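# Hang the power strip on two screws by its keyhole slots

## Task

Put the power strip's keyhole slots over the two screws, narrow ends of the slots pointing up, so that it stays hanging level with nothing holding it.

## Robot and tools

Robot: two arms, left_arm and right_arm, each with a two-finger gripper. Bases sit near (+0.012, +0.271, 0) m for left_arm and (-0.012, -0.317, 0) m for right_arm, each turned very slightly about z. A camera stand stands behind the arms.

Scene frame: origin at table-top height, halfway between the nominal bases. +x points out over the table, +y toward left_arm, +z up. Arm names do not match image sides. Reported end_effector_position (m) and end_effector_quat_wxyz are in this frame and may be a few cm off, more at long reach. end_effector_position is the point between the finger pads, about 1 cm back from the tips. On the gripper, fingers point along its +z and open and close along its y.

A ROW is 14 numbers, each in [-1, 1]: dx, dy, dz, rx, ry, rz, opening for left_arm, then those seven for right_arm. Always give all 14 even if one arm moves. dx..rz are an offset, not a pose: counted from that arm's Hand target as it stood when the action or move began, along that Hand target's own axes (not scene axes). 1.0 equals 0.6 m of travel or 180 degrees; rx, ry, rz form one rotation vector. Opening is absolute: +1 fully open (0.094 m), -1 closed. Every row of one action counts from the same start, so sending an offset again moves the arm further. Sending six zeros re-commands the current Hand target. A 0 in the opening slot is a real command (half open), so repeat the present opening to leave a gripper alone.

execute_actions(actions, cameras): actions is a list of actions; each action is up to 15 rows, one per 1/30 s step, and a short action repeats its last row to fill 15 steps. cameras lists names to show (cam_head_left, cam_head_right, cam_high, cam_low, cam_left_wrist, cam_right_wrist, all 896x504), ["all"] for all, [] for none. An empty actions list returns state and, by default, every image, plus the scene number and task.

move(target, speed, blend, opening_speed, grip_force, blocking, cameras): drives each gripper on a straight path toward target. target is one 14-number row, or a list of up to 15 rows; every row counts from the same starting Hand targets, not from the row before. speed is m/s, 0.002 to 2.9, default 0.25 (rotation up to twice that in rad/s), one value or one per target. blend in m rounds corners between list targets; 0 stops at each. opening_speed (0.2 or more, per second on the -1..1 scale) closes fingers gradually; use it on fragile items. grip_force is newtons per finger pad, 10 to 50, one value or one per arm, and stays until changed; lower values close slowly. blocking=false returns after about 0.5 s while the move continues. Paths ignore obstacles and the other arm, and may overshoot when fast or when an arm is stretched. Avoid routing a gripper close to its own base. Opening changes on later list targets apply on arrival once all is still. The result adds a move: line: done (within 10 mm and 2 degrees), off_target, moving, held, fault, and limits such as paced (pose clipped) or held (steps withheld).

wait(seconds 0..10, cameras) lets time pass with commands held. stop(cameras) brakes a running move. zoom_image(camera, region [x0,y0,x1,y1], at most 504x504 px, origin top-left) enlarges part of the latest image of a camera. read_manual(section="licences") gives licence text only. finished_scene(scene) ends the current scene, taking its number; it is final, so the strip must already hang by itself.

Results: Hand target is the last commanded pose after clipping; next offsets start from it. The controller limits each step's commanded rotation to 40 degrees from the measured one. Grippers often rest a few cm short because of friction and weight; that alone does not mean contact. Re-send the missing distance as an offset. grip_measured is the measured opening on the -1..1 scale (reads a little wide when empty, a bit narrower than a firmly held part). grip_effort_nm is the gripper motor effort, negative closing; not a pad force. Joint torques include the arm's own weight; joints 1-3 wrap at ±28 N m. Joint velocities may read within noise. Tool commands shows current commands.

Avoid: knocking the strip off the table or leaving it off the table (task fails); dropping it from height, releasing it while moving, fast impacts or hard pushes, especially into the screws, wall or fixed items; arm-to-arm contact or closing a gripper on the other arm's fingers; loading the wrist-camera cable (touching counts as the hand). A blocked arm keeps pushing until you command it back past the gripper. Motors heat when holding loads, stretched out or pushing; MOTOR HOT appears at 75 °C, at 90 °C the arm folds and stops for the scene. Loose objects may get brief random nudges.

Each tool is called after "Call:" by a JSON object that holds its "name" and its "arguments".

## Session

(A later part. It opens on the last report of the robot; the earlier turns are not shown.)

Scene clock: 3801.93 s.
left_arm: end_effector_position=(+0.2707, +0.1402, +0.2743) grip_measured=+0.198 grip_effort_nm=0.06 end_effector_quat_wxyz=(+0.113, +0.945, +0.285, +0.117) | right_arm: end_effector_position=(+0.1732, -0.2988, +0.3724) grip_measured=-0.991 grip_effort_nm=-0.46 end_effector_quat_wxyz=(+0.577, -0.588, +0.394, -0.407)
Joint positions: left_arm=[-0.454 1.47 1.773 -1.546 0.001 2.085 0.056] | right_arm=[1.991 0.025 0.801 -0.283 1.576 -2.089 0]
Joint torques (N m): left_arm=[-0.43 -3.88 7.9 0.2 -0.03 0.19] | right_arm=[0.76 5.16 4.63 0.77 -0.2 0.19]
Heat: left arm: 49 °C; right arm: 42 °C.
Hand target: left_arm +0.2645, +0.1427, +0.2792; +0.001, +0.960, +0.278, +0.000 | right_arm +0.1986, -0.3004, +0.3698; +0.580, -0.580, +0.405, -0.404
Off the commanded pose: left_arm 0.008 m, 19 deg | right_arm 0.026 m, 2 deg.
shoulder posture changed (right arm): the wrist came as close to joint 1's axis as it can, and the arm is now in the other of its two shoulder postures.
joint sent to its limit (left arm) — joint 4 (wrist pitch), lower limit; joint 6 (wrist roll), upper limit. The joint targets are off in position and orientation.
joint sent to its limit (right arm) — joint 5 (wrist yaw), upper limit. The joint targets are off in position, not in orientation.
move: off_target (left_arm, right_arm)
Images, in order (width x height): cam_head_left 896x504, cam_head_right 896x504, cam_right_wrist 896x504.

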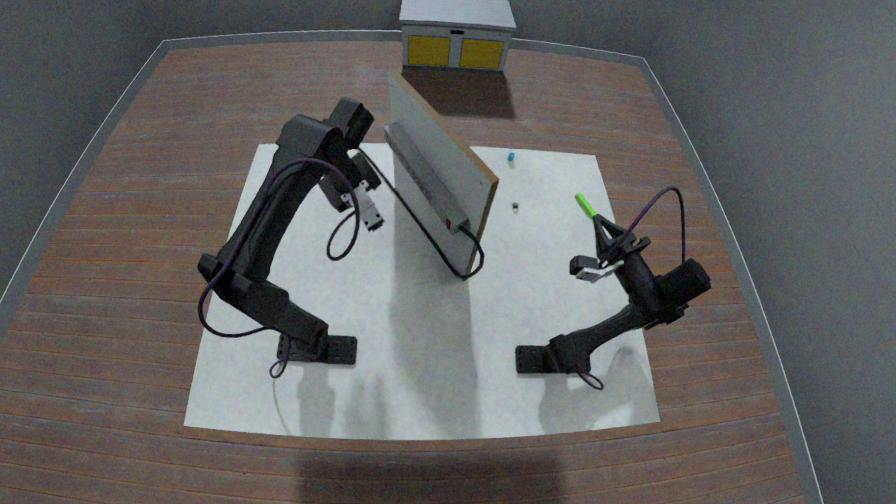

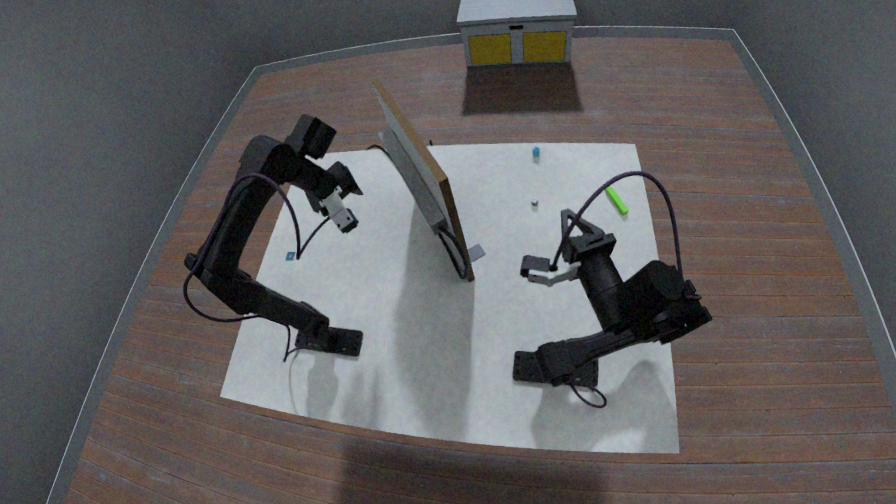

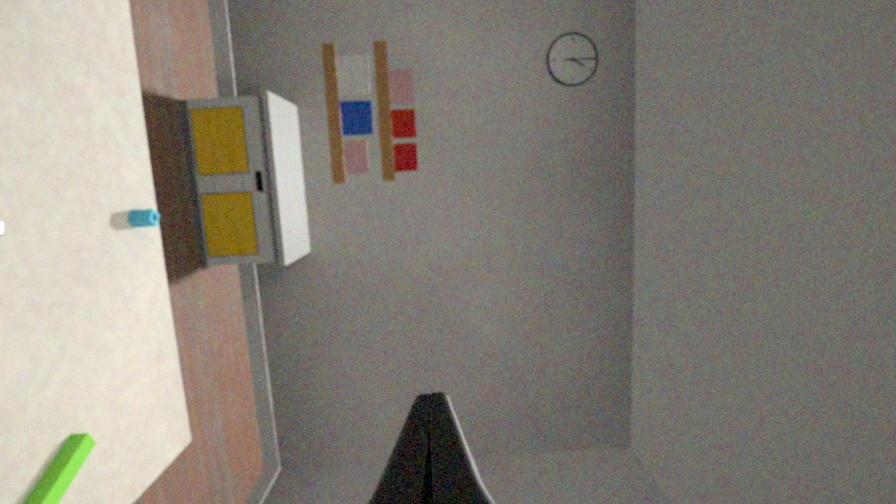

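Call:
{"name": "move", "arguments": {"target": [0,0,0,0,0,0,0.2,0.1825,0.05,0.11,0,0.11,0,-0.2], "speed": 0.2}}

Scene clock: 3833.40 s.
left_arm: end_effector_position=(+0.2707, +0.1402, +0.2743) grip_measured=+0.198 grip_effort_nm=0.06 end_effector_quat_wxyz=(+0.113, +0.945, +0.285, +0.117) | right_arm: end_effector_position=(+0.2984, -0.3813, +0.3706) grip_measured=-0.202 grip_effort_nm=0.12 end_effector_quat_wxyz=(+0.649, -0.650, +0.279, -0.279)
Joint positions: left_arm=[-0.454 1.47 1.773 -1.546 0.001 2.085 0.056] | right_arm=[2.387 0.017 1.695 -1.53 1.578 -1.72 0.037]
Joint torques (N m): left_arm=[-0.46 -3.89 7.97 0.18 0.01 0.19] | right_arm=[0.76 9.31 -1.25 0.92 -0.01 0.22]
Heat: left arm: 49 °C; right arm: 39 °C.
Hand target: left_arm +0.2645, +0.1427, +0.2792; +0.001, +0.960, +0.278, +0.000 | right_arm +0.2984, -0.3803, +0.3397; +0.514, -0.514, +0.486, -0.486
Off the commanded pose: left_arm 0.008 m, 19 deg | right_arm 0.031 m, 43 deg; orientation clipped.
joint sent to its limit (left arm) — joint 4 (wrist pitch), lower limit; joint 6 (wrist roll), upper limit. The joint targets are off in position and orientation.
joint sent to its limit (right arm) — joint 2 (shoulder), lower limit; joint 4 (wrist pitch), lower limit; joint 5 (wrist yaw), upper limit. The joint targets are off in position and orientation.
move: off_target (left_arm, right_arm); limits=paced

Call:
{"name": "move", "arguments": {"target": [0,0,0,0,0,0,0.2,-0.731,-0.083,-0.506,0,-0.26,0,-0.2], "speed": 0.25, "cameras": ["cam_head_left"]}}

Scene clock: 3852.03 s.
left_arm: end_effector_position=(+0.2707, +0.1402, +0.2743) grip_measured=+0.198 grip_effort_nm=0.06 end_effector_quat_wxyz=(+0.113, +0.945, +0.285, +0.117) | right_arm: end_effector_position=(-0.0365, +0.0453, +0.3755) grip_measured=-0.202 grip_effort_nm=0.12 end_effector_quat_wxyz=(+0.647, -0.681, +0.223, -0.260)
Joint positions: left_arm=[-0.454 1.47 1.773 -1.546 0.001 2.085 0.056] | right_arm=[2.175 1.275 1.095 0.095 1.252 -1.556 0.037]
Joint torques (N m): left_arm=[-0.46 -3.89 7.98 0.17 0.03 0.17] | right_arm=[-0.92 -5.86 5.74 2 -0.05 0]
Heat: left arm: 48 °C; right arm: 38 °C.
Hand target: left_arm +0.2645, +0.1427, +0.2792; +0.001, +0.960, +0.278, +0.000 | right_arm -0.0295, +0.0405, +0.3893; +0.665, -0.665, +0.242, -0.242
Off the commanded pose: left_arm 0.008 m, 19 deg | right_arm 0.016 m, 4 deg.
shoulder posture changed (right arm): the wrist came as close to joint 1's axis as it can, and the arm is now in the other of its two shoulder postures.
joint sent to its limit (left arm) — joint 4 (wrist pitch), lower limit; joint 6 (wrist roll), upper limit. The joint targets are off in position and orientation.
move: off_target (left_arm, right_arm)
Images, in order (width x height): cam_head_left 896x504.

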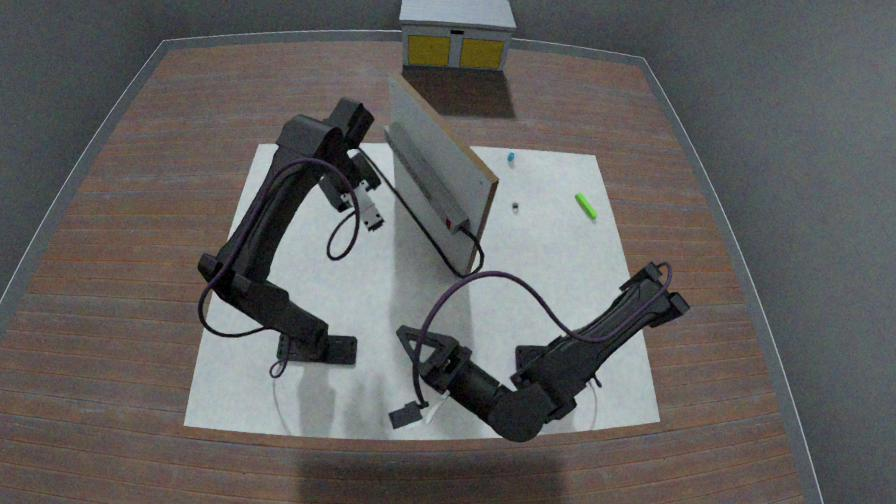

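Call:
{"name": "move", "arguments": {"target": [[0,0,0,0,0,0,0.2,0.19,0.05,0.007,-0.2132,-0.1562,-0.1559,0],[0,0,0,0,0,0,0.2,0.333,0.233,-0.1345,-0.4264,-0.3123,-0.3117,0]], "speed": 0.3, "blend": 0.02, "cameras": ["cam_head_left","cam_right_wrist"]}}

Scene clock: 3869.67 s.
left_arm: end_effector_position=(+0.2707, +0.1402, +0.2743) grip_measured=+0.198 grip_effort_nm=0.06 end_effector_quat_wxyz=(+0.113, +0.945, +0.285, +0.117) | right_arm: end_effector_position=(+0.0733, -0.1414, +0.2484) grip_measured=-0.002 grip_effort_nm=0.12 end_effector_quat_wxyz=(-0.111, +0.970, +0.123, +0.176)
Joint positions: left_arm=[-0.454 1.47 1.773 -1.546 0.001 2.085 0.056] | right_arm=[1.396 1.068 1.367 -1.531 0.252 -2.09 0.047]
Joint torques (N m): left_arm=[-0.42 -3.95 7.98 0.19 -0.01 0.17] | right_arm=[0.69 -1.77 4.25 0.72 0.33 -0.11]
Heat: left arm: 48 °C; right arm: 38 °C.
Hand target: left_arm +0.2645, +0.1427, +0.2792; +0.001, +0.960, +0.278, +0.000 | right_arm +0.0718, -0.1497, +0.2495; +0.000, +0.960, +0.279, -0.001
Off the commanded pose: left_arm 0.008 m, 19 deg | right_arm 0.008 m, 30 deg.
joint sent to its limit (left arm) — joint 4 (wrist pitch), lower limit; joint 6 (wrist roll), upper limit. The joint targets are off in position and orientation.
joint sent to its limit (right arm) — joint 4 (wrist pitch), lower limit; joint 6 (wrist roll), lower limit. The joint targets are off in orientation, not in position.
move: off_target (left_arm, right_arm)
Images, in order (width x height): cam_head_left 896x504, cam_right_wrist 896x504.

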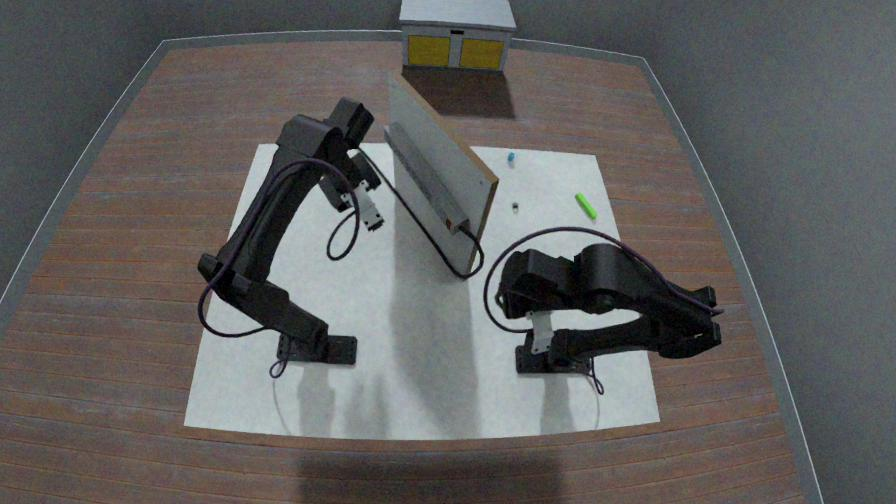

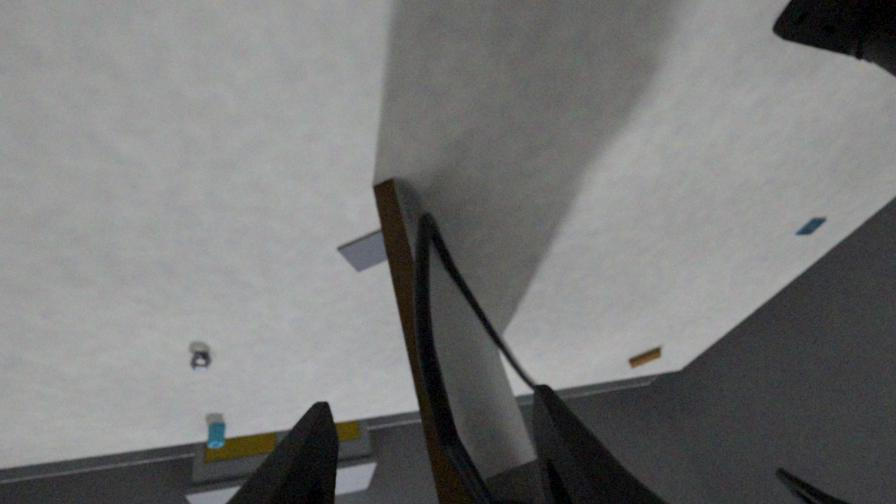

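Call:
{"name": "move", "arguments": {"target": [[0,0,0,0,0,0,0.2,0.047,0.168,-0.083,0,0,0.17,-0.2],[0,0,0,0,0,0,0.2,0.0285,0.353,-0.133,0,0,0.36,-0.2]], "speed": 0.25, "blend": 0.03, "cameras": ["cam_head_left","cam_right_wrist"]}}

Scene clock: 3951.93 s.
left_arm: end_effector_position=(+0.2707, +0.1402, +0.2743) grip_measured=+0.198 grip_effort_nm=0.06 end_effector_quat_wxyz=(+0.113, +0.945, +0.285, +0.117) | right_arm: end_effector_position=(+0.2051, -0.3185, +0.3223) grip_measured=-0.198 grip_effort_nm=-0.07 end_effector_quat_wxyz=(-0.055, +0.855, -0.417, +0.303)
Joint positions: left_arm=[-0.454 1.47 1.773 -1.546 0.001 2.085 0.056] | right_arm=[0.276 1.096 1.62 -1.531 0.286 -2.09 0.038]
Joint torques (N m): left_arm=[-0.5 -3.95 7.98 0.19 -0.02 0.2] | right_arm=[-0.85 -0.34 6.63 1.09 0.04 -0.07]
Heat: left arm: 48 °C; right arm: 37 °C.
Hand target: left_arm +0.2645, +0.1427, +0.2792; +0.001, +0.960, +0.278, +0.000 | right_arm +0.2000, -0.3192, +0.3294; -0.001, +0.959, -0.283, +0.009
Off the commanded pose: left_arm 0.008 m, 19 deg | right_arm 0.009 m, 41 deg; orientation clipped.
joint sent to its limit (left arm) — joint 4 (wrist pitch), lower limit; joint 6 (wrist roll), upper limit. The joint targets are off in position and orientation.
joint sent to its limit (right arm) — joint 4 (wrist pitch), lower limit; joint 6 (wrist roll), lower limit. The joint targets are off in position and orientation.
move: off_target (left_arm, right_arm); limits=paced
Images, in order (width x height): cam_head_left 896x504, cam_right_wrist 896x504.

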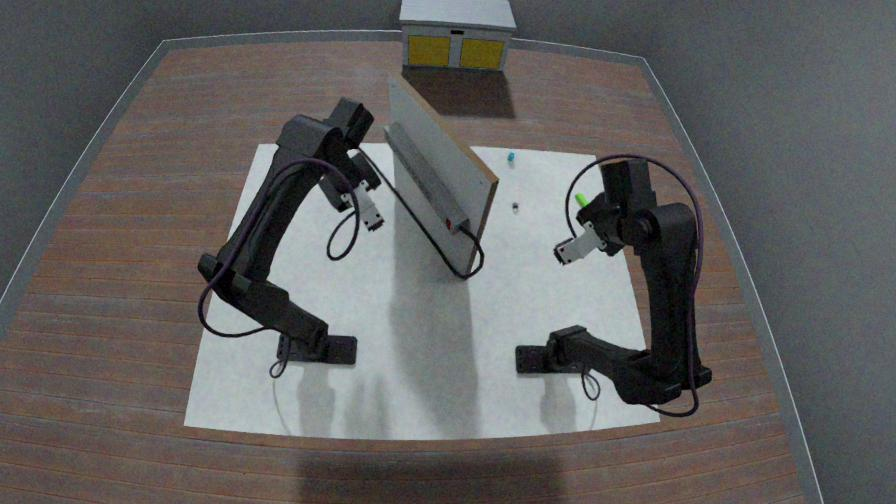

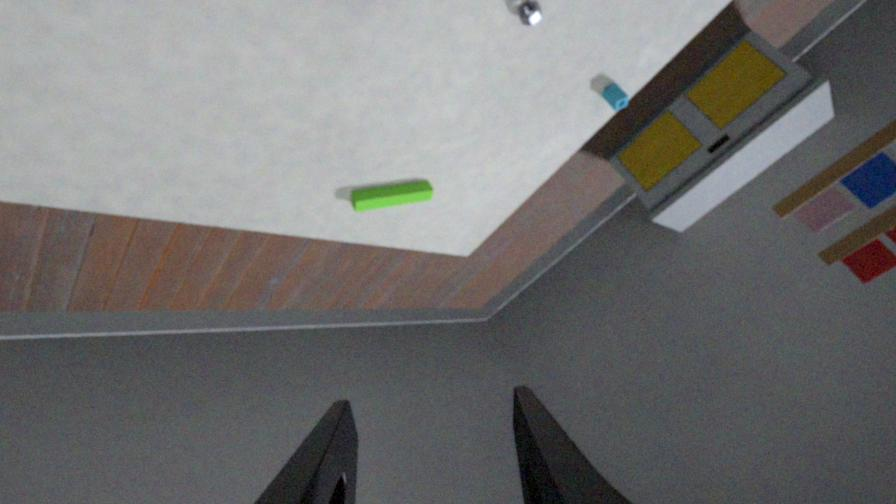

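Call:
{"name": "execute_actions", "arguments": {"actions": []}}

Scene clock: 3981.00 s.
left_arm: end_effector_position=(+0.2707, +0.1402, +0.2743) grip_measured=+0.198 grip_effort_nm=0.06 end_effector_quat_wxyz=(+0.113, +0.945, +0.285, +0.117) | right_arm: end_effector_position=(+0.2051, -0.3185, +0.3223) grip_measured=-0.198 grip_effort_nm=-0.07 end_effector_quat_wxyz=(-0.055, +0.855, -0.417, +0.303)
Joint positions: left_arm=[-0.454 1.47 1.773 -1.546 0.001 2.085 0.056] | right_arm=[0.276 1.096 1.62 -1.531 0.286 -2.09 0.038]
Joint velocities: within noise
Joint torques (N m): left_arm=[-0.46 -3.84 7.86 0.17 0.01 0.17] | right_arm=[-0.75 -0.34 6.53 1.05 0.05 -0.1]
Heat: left arm: 48 °C; right arm: 37 °C.
Hand target: left_arm +0.2645, +0.1427, +0.2792; +0.001, +0.960, +0.278, +0.000 | right_arm +0.2000, -0.3192, +0.3294; -0.001, +0.959, -0.283, +0.009
Tool commands: left_gripper/opening=+0.2 right_gripper/opening=-0.2
Off the commanded pose: left_arm 0.008 m, 19 deg | right_arm 0.009 m, 41 deg; orientation clipped.

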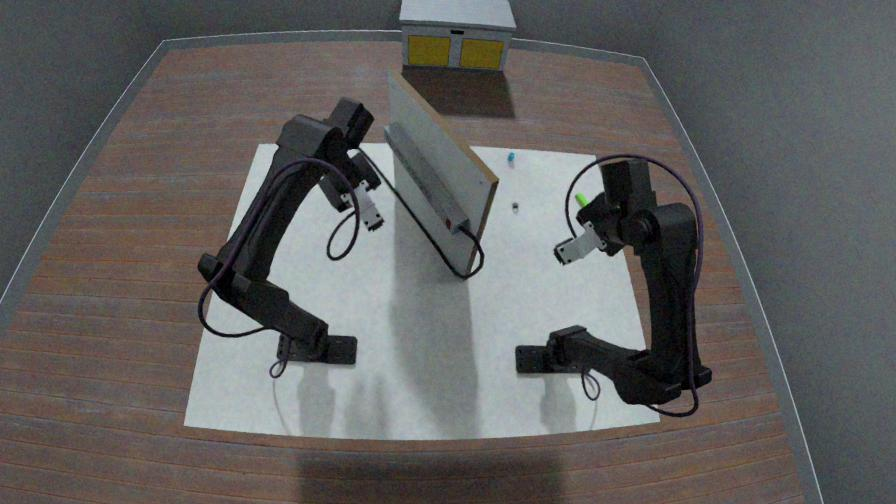

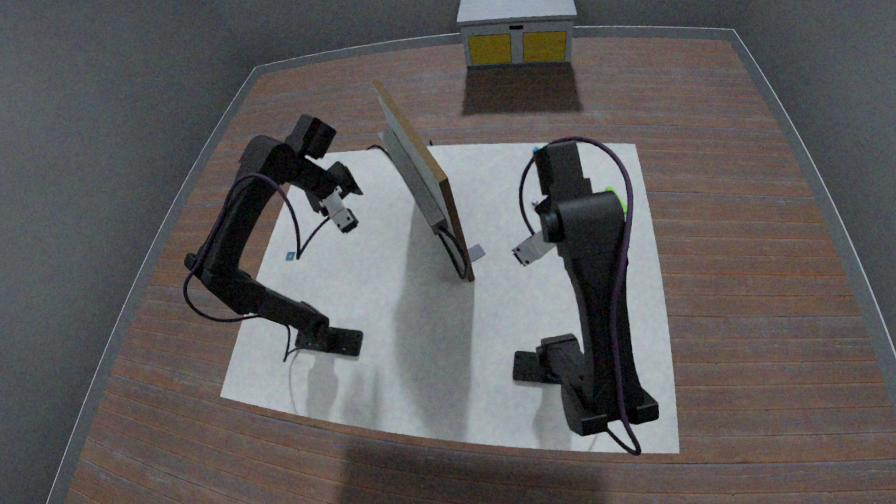

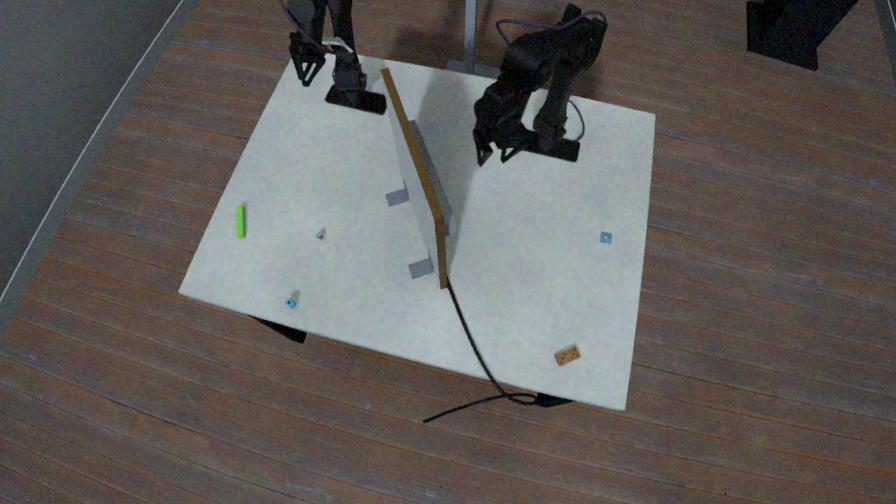

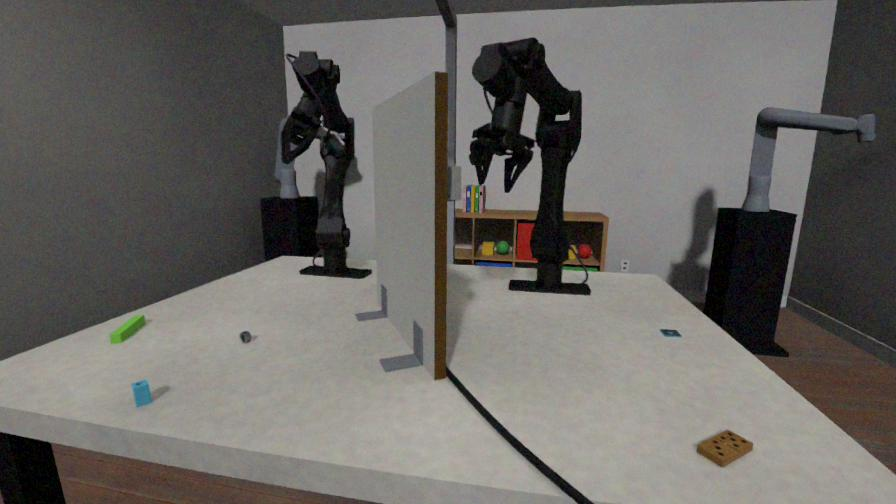

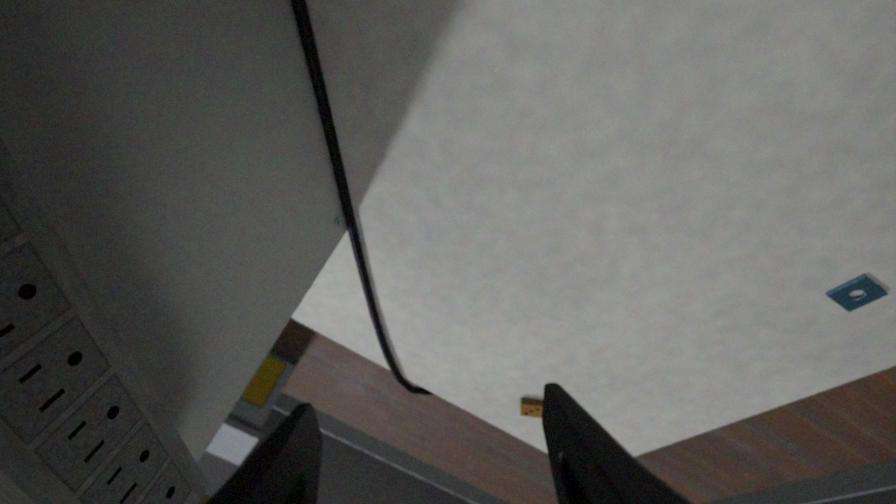

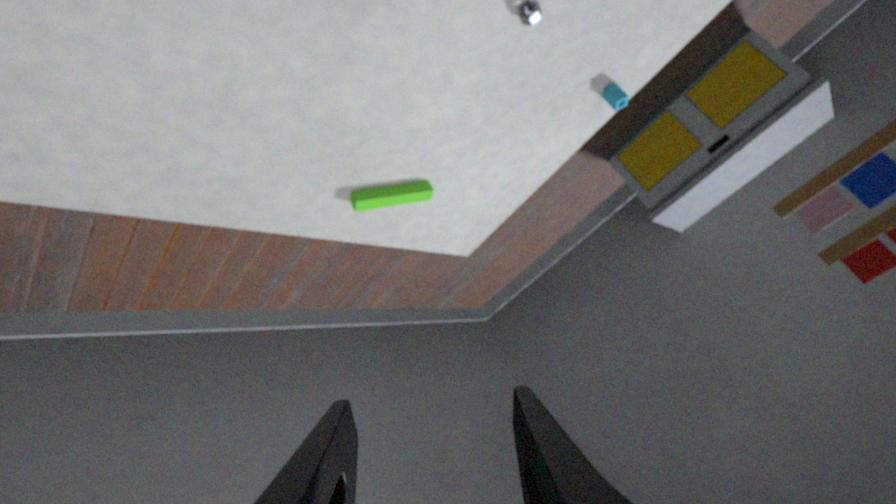

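Call:
{"name": "move", "arguments": {"target": [[0.276,-0.0765,-0.018,0,0,0,0.2,0,0,0,0,0,0,-0.2],[0.276,-0.0765,-0.018,-0.302,-0.058,-0.827,0.2,0,0,0,0,0,0,-0.2]], "speed": 0.3, "blend": [0.03,0], "cameras": ["cam_left_wrist","cam_head_left"]}}

Scene clock: 4055.73 s.
left_arm: end_effector_position=(+0.3794, +0.2680, +0.2784) grip_measured=+0.199 grip_effort_nm=0.05 end_effector_quat_wxyz=(+0.316, -0.073, +0.946, +0.029) | right_arm: end_effector_position=(+0.2051, -0.3185, +0.3223) grip_measured=-0.198 grip_effort_nm=-0.07 end_effector_quat_wxyz=(-0.055, +0.855, -0.417, +0.303)
Joint positions: left_arm=[-0.067 1.449 1.61 -1.102 -0.151 -0.19 0.056] | right_arm=[0.276 1.096 1.62 -1.531 0.286 -2.09 0.038]
Joint torques (N m): left_arm=[-0.69 -6.91 5.68 1.45 -0.32 -0.11] | right_arm=[-0.72 -0.32 6.64 1.09 0.05 -0.09]
Heat: left arm: 48 °C; right arm: 37 °C.
Hand target: left_arm +0.3799, +0.2700, +0.2900; +0.342, -0.080, +0.936, +0.031 | right_arm +0.2000, -0.3192, +0.3294; -0.001, +0.959, -0.283, +0.009
Off the commanded pose: left_arm 0.012 m, 3 deg | right_arm 0.009 m, 40 deg.
joint sent to its limit (right arm) — joint 4 (wrist pitch), lower limit; joint 6 (wrist roll), lower limit. The joint targets are off in position and orientation.
move: off_target (left_arm, right_arm)
Images, in order (width x height): cam_head_left 896x504, cam_left_wrist 896x504.

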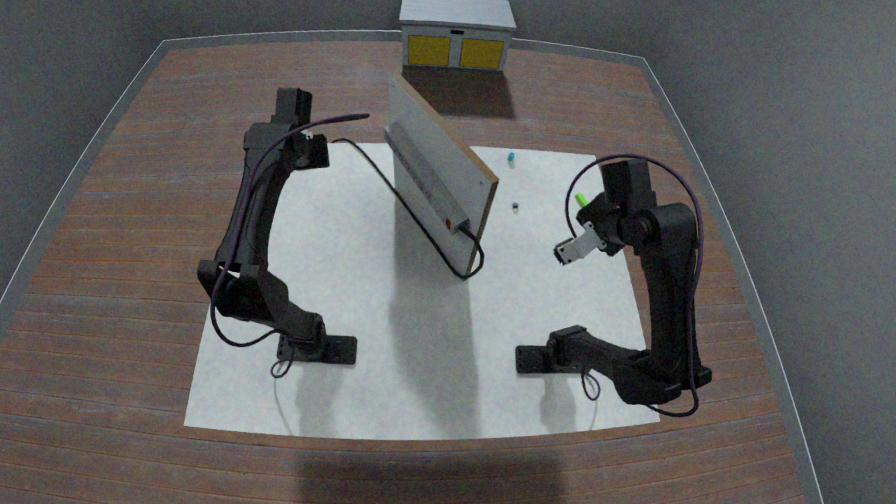

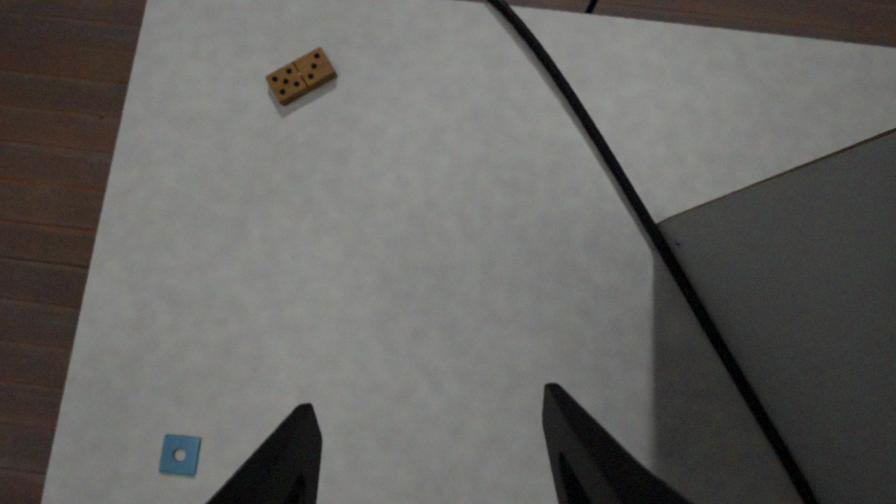

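Call:
{"name": "move", "arguments": {"target": [-0.045,-0.238,0.473,0,0,0,0.3,0,0,0,0,0,0,-0.2], "speed": 0.2, "cameras": ["cam_left_wrist","cam_low"]}}

Scene clock: 4063.80 s.
left_arm: end_effector_position=(+0.5942, +0.1732, +0.0841) grip_measured=+0.298 grip_effort_nm=0.06 end_effector_quat_wxyz=(+0.324, -0.078, +0.942, +0.032) | right_arm: end_effector_position=(+0.2051, -0.3185, +0.3223) grip_measured=-0.198 grip_effort_nm=-0.07 end_effector_quat_wxyz=(-0.055, +0.855, -0.417, +0.303)
Joint positions: left_arm=[-0.228 2.303 1.939 -0.588 -0.257 -0.33 0.061] | right_arm=[0.276 1.096 1.62 -1.531 0.286 -2.09 0.038]
Joint torques (N m): left_arm=[-0.76 -9.63 10.1 1.25 -0.36 -0.1] | right_arm=[-0.72 -0.38 6.57 1.04 0.08 -0.13]
Heat: left arm: 47 °C; right arm: 37 °C.
Hand target: left_arm +0.6048, +0.1648, +0.0899; +0.342, -0.080, +0.936, +0.031 | right_arm +0.2000, -0.3192, +0.3294; -0.001, +0.959, -0.283, +0.009
Off the commanded pose: left_arm 0.015 m, 2 deg | right_arm 0.009 m, 40 deg.
joint sent to its limit (right arm) — joint 4 (wrist pitch), lower limit; joint 6 (wrist roll), lower limit. The joint targets are off in position and orientation.
move: off_target (left_arm, right_arm)
Images, in order (width x height): cam_low 896x504, cam_left_wrist 896x504.

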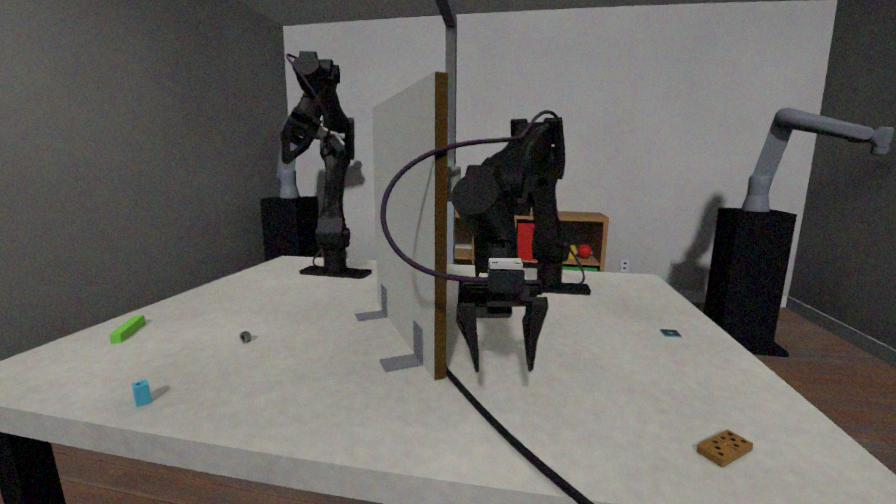

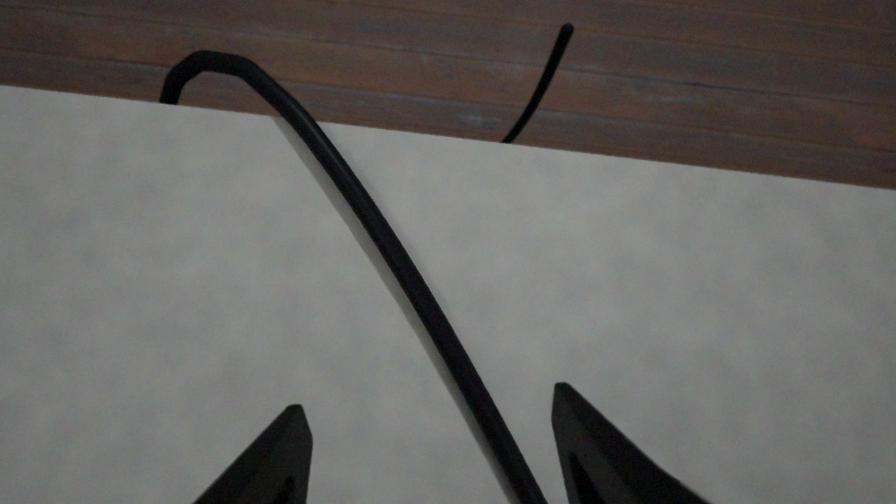

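Call:
{"name": "move", "arguments": {"target": [0.063,-0.033,0.095,0,0,0,0.3,0,0,0,0,0,0,-0.2], "speed": 0.06, "cameras": ["cam_left_wrist","cam_low"]}}

Scene clock: 4074.53 s.
left_arm: end_effector_position=(+0.6111, +0.1544, +0.0288) grip_measured=+0.298 grip_effort_nm=0.06 end_effector_quat_wxyz=(+0.332, -0.080, +0.940, +0.028) | right_arm: end_effector_position=(+0.2051, -0.3185, +0.3223) grip_measured=-0.198 grip_effort_nm=-0.07 end_effector_quat_wxyz=(-0.055, +0.855, -0.417, +0.303)
Joint positions: left_arm=[-0.256 2.435 1.939 -0.444 -0.273 -0.353 0.061] | right_arm=[0.276 1.096 1.62 -1.531 0.286 -2.09 0.038]
Joint torques (N m): left_arm=[-0.73 -10.21 7.09 1.47 -0.39 -0.1] | right_arm=[-0.88 -0.32 6.58 1.06 0.04 -0.1]
Heat: left arm: 48 °C; right arm: 36 °C.
Hand target: left_arm +0.6158, +0.1469, +0.0219; +0.342, -0.080, +0.936, +0.031 | right_arm +0.2000, -0.3192, +0.3294; -0.001, +0.959, -0.283, +0.009
Off the commanded pose: left_arm 0.011 m, 1 deg | right_arm 0.009 m, 40 deg.
joint sent to its limit (right arm) — joint 4 (wrist pitch), lower limit; joint 6 (wrist roll), lower limit. The joint targets are off in position and orientation.
move: off_target (left_arm, right_arm)
Images, in order (width x height): cam_low 896x504, cam_left_wrist 896x504.

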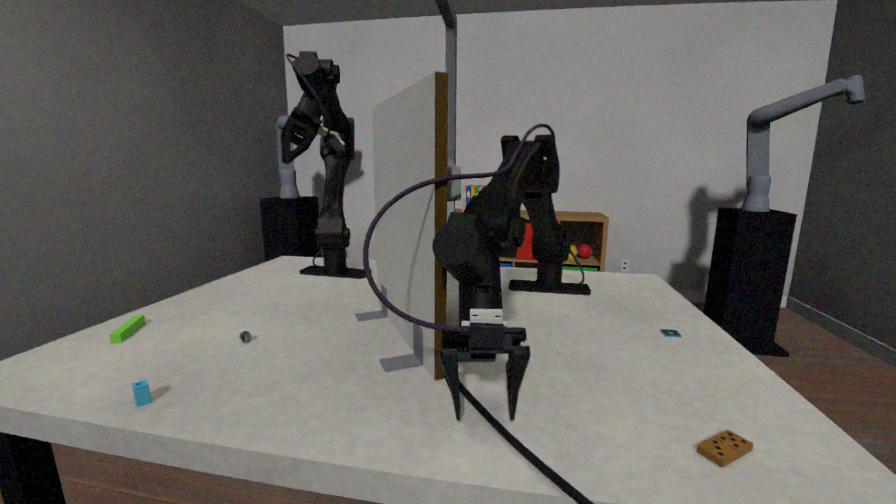

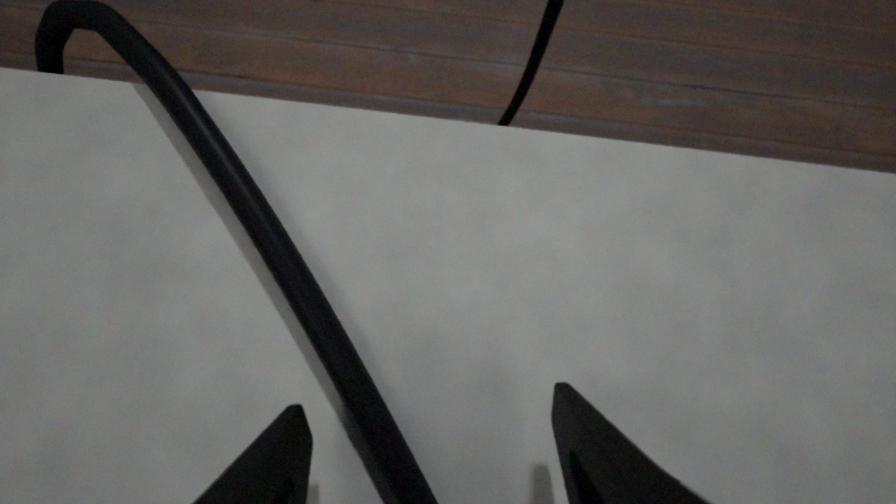

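Call:
{"name": "move", "arguments": {"target": [0.0155,0.02,0.024,0,0,0,0.3,0,0,0,0,0,0,-0.2], "speed": 0.05, "cameras": ["cam_left_wrist"]}}

Call:
{"name": "move", "arguments": {"target": [0,0,0,0,0,0,-1,0,0,0,0,0,0,-0.2], "opening_speed": 0.6, "cameras": ["cam_left_wrist"]}}

Scene clock: 4084.60 s.
left_arm: end_effector_position=(+0.6139, +0.1594, +0.0195) grip_measured=+0.298 grip_effort_nm=0.06 end_effector_quat_wxyz=(+0.341, -0.085, +0.936, +0.026) | right_arm: end_effector_position=(+0.2051, -0.3185, +0.3223) grip_measured=-0.198 grip_effort_nm=-0.08 end_effector_quat_wxyz=(-0.055, +0.855, -0.417, +0.303)
Joint positions: left_arm=[-0.247 2.44 1.896 -0.375 -0.273 -0.353 0.061] | right_arm=[0.276 1.096 1.62 -1.531 0.286 -2.09 0.038]
Joint torques (N m): left_arm=[0.27 -9.92 6.06 1.48 -0.24 0.12] | right_arm=[-0.7 -0.39 6.58 1.07 0.06 -0.09]
Heat: left arm: 47 °C; right arm: 36 °C.
Hand target: left_arm +0.6159, +0.1591, +0.0049; +0.342, -0.080, +0.936, +0.031 | right_arm +0.2000, -0.3192, +0.3294; -0.001, +0.959, -0.283, +0.009
Off the commanded pose: left_arm 0.015 m, 1 deg | right_arm 0.009 m, 40 deg.
joint sent to its limit (right arm) — joint 4 (wrist pitch), lower limit; joint 6 (wrist roll), lower limit. The joint targets are off in position and orientation.
move: off_target (left_arm, right_arm)
Images, in order (width x height): cam_left_wrist 896x504.

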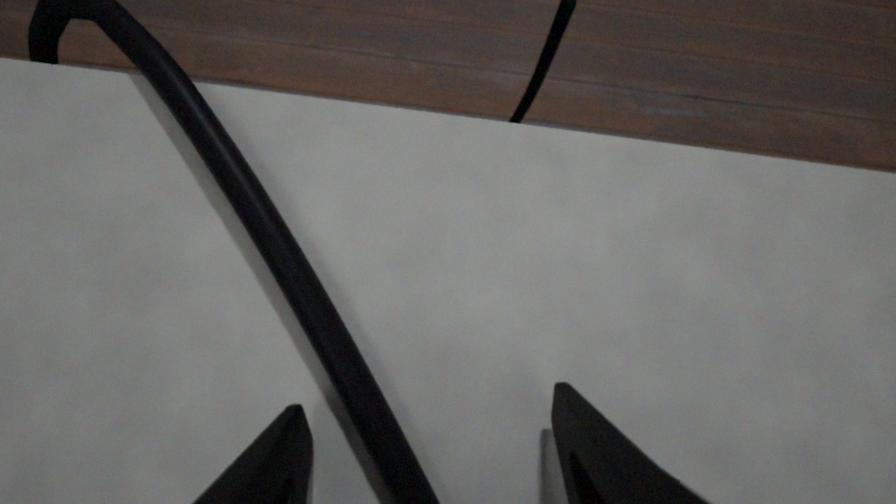

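Scene clock: 4087.27 s.
left_arm: end_effector_position=(+0.6147, +0.1616, +0.0200) grip_measured=-0.794 grip_effort_nm=-1.05 end_effector_quat_wxyz=(+0.343, -0.087, +0.935, +0.027) | right_arm: end_effector_position=(+0.2051, -0.3185, +0.3223) grip_measured=-0.198 grip_effort_nm=-0.08 end_effector_quat_wxyz=(-0.055, +0.855, -0.417, +0.303)
Joint positions: left_arm=[-0.244 2.44 1.896 -0.373 -0.275 -0.353 0.01] | right_arm=[0.276 1.096 1.62 -1.531 0.286 -2.09 0.038]
Joint torques (N m): left_arm=[-0.01 -9.96 6.01 1.46 -0.21 0.11] | right_arm=[-0.66 -0.35 6.56 1.04 0.08 -0.11]
Heat: left arm: 47 °C; right arm: 36 °C.
Hand target: left_arm +0.6159, +0.1591, +0.0049; +0.342, -0.080, +0.936, +0.031 | right_arm +0.2000, -0.3192, +0.3294; -0.001, +0.959, -0.283, +0.009
Off the commanded pose: left_arm 0.015 m, 1 deg | right_arm 0.009 m, 40 deg.
joint sent to its limit (right arm) — joint 4 (wrist pitch), lower limit; joint 6 (wrist roll), lower limit. The joint targets are off in position and orientation.
move: off_target (left_arm, right_arm)
Images, in order (width x height): cam_left_wrist 896x504.

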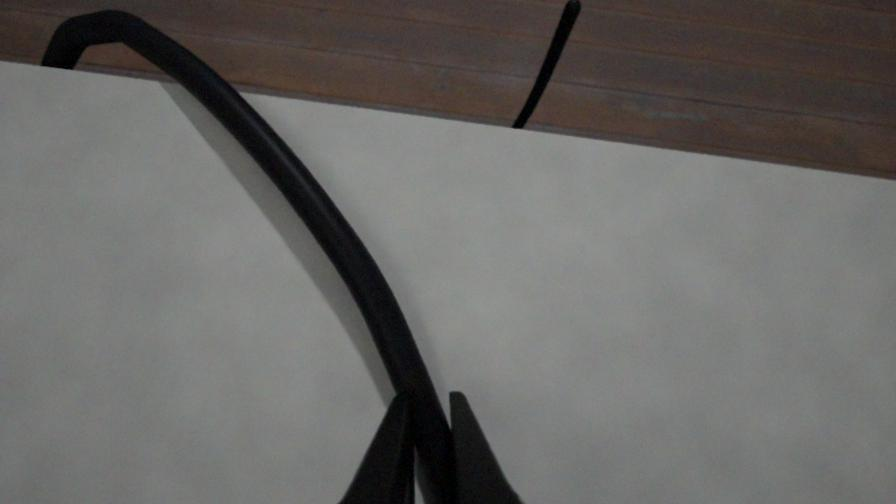

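Call:
{"name": "move", "arguments": {"target": [0.056,0.02,-0.112,0,0,0,-1,0,0,0,0,0,0,-0.2], "speed": 0.04, "cameras": ["cam_left_wrist","cam_low","cam_high","cam_head_left","cam_head_right"]}}

Scene clock: 4101.43 s.
left_arm: end_effector_position=(+0.5511, +0.1699, +0.0186) grip_measured=-0.801 grip_effort_nm=-1.05 end_effector_quat_wxyz=(+0.333, -0.087, +0.938, +0.039) | right_arm: end_effector_position=(+0.2051, -0.3185, +0.3223) grip_measured=-0.198 grip_effort_nm=-0.07 end_effector_quat_wxyz=(-0.055, +0.855, -0.417, +0.303)
Joint positions: left_arm=[-0.268 2.219 1.512 -0.242 -0.304 -0.372 0.009] | right_arm=[0.276 1.096 1.62 -1.531 0.286 -2.09 0.038]
Joint torques (N m): left_arm=[-1.4 -13.72 5.22 0.97 -0.18 -0.07] | right_arm=[-0.81 -0.27 6.54 1.06 0.06 -0.12]
Heat: left arm: 47 °C; right arm: 36 °C.
Hand target: left_arm +0.5459, +0.1590, +0.0347; +0.342, -0.080, +0.936, +0.031 | right_arm +0.2000, -0.3192, +0.3294; -0.001, +0.959, -0.283, +0.009
Off the commanded pose: left_arm 0.020 m, 2 deg | right_arm 0.009 m, 40 deg.
joint sent to its limit (right arm) — joint 4 (wrist pitch), lower limit; joint 6 (wrist roll), lower limit. The joint targets are off in position and orientation.
move: off_target (left_arm, right_arm)
Images, in order (width x height): cam_head_left 896x504, cam_head_right 896x504, cam_high 896x504, cam_low 896x504, cam_left_wrist 896x504.

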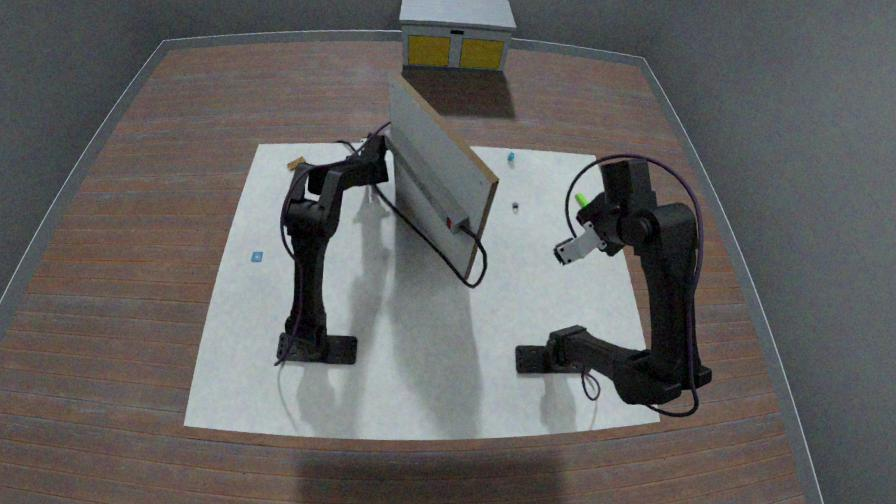

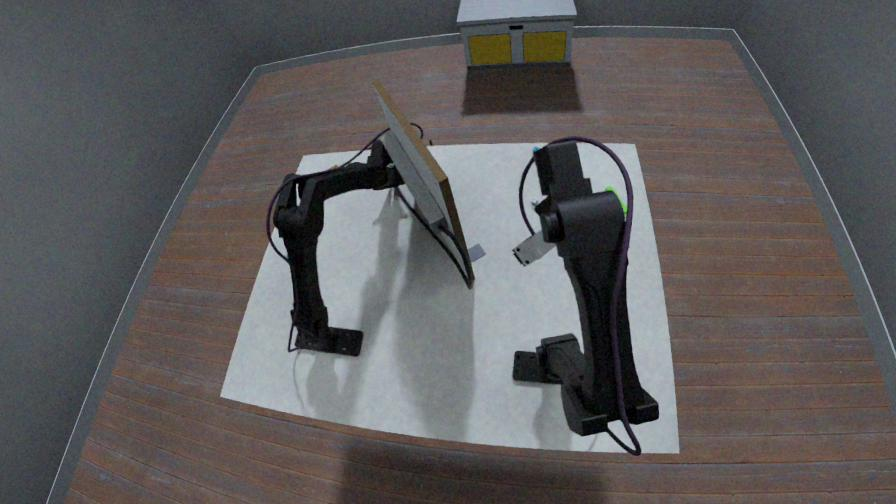

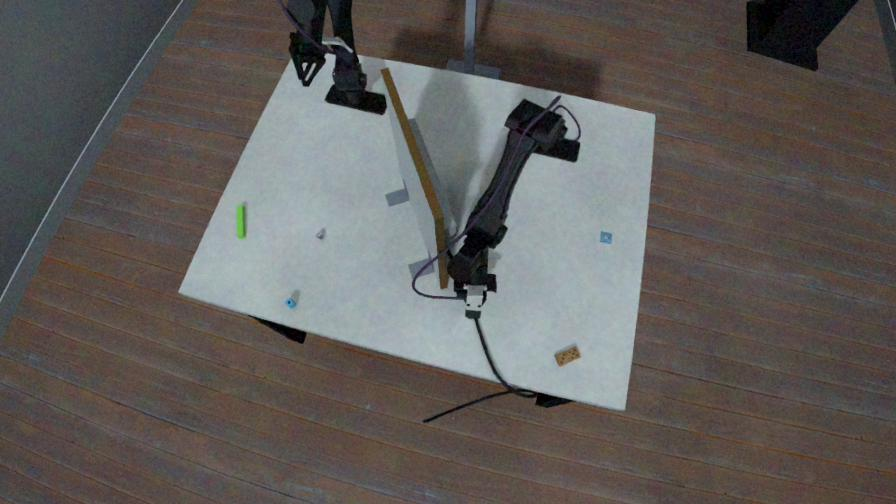

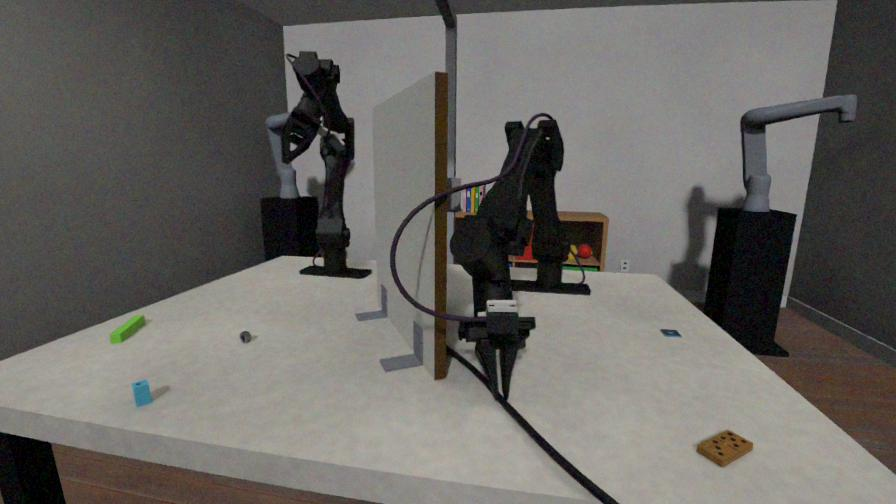

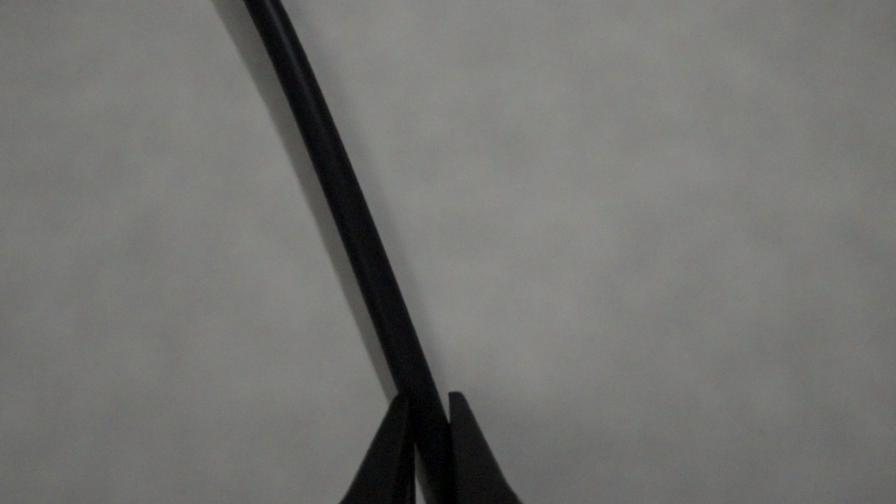

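Call:
{"name": "zoom_image", "arguments": {"camera": "cam_head_left", "region": [340, 60, 540, 300]}}

Call:
{"name": "zoom_image", "arguments": {"camera": "cam_head_right", "region": [340, 70, 540, 300]}}

Scaled by 2.100.

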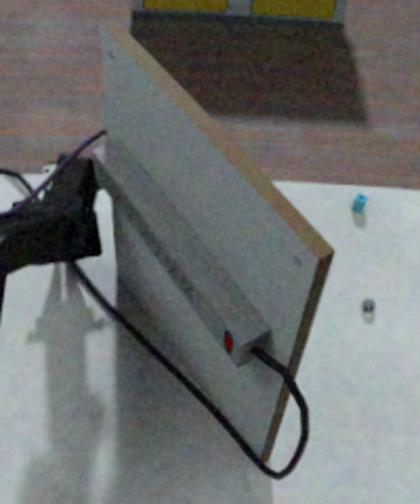

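Scaled by 2.191.

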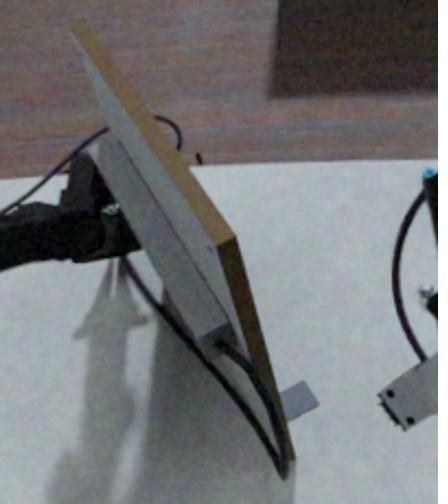

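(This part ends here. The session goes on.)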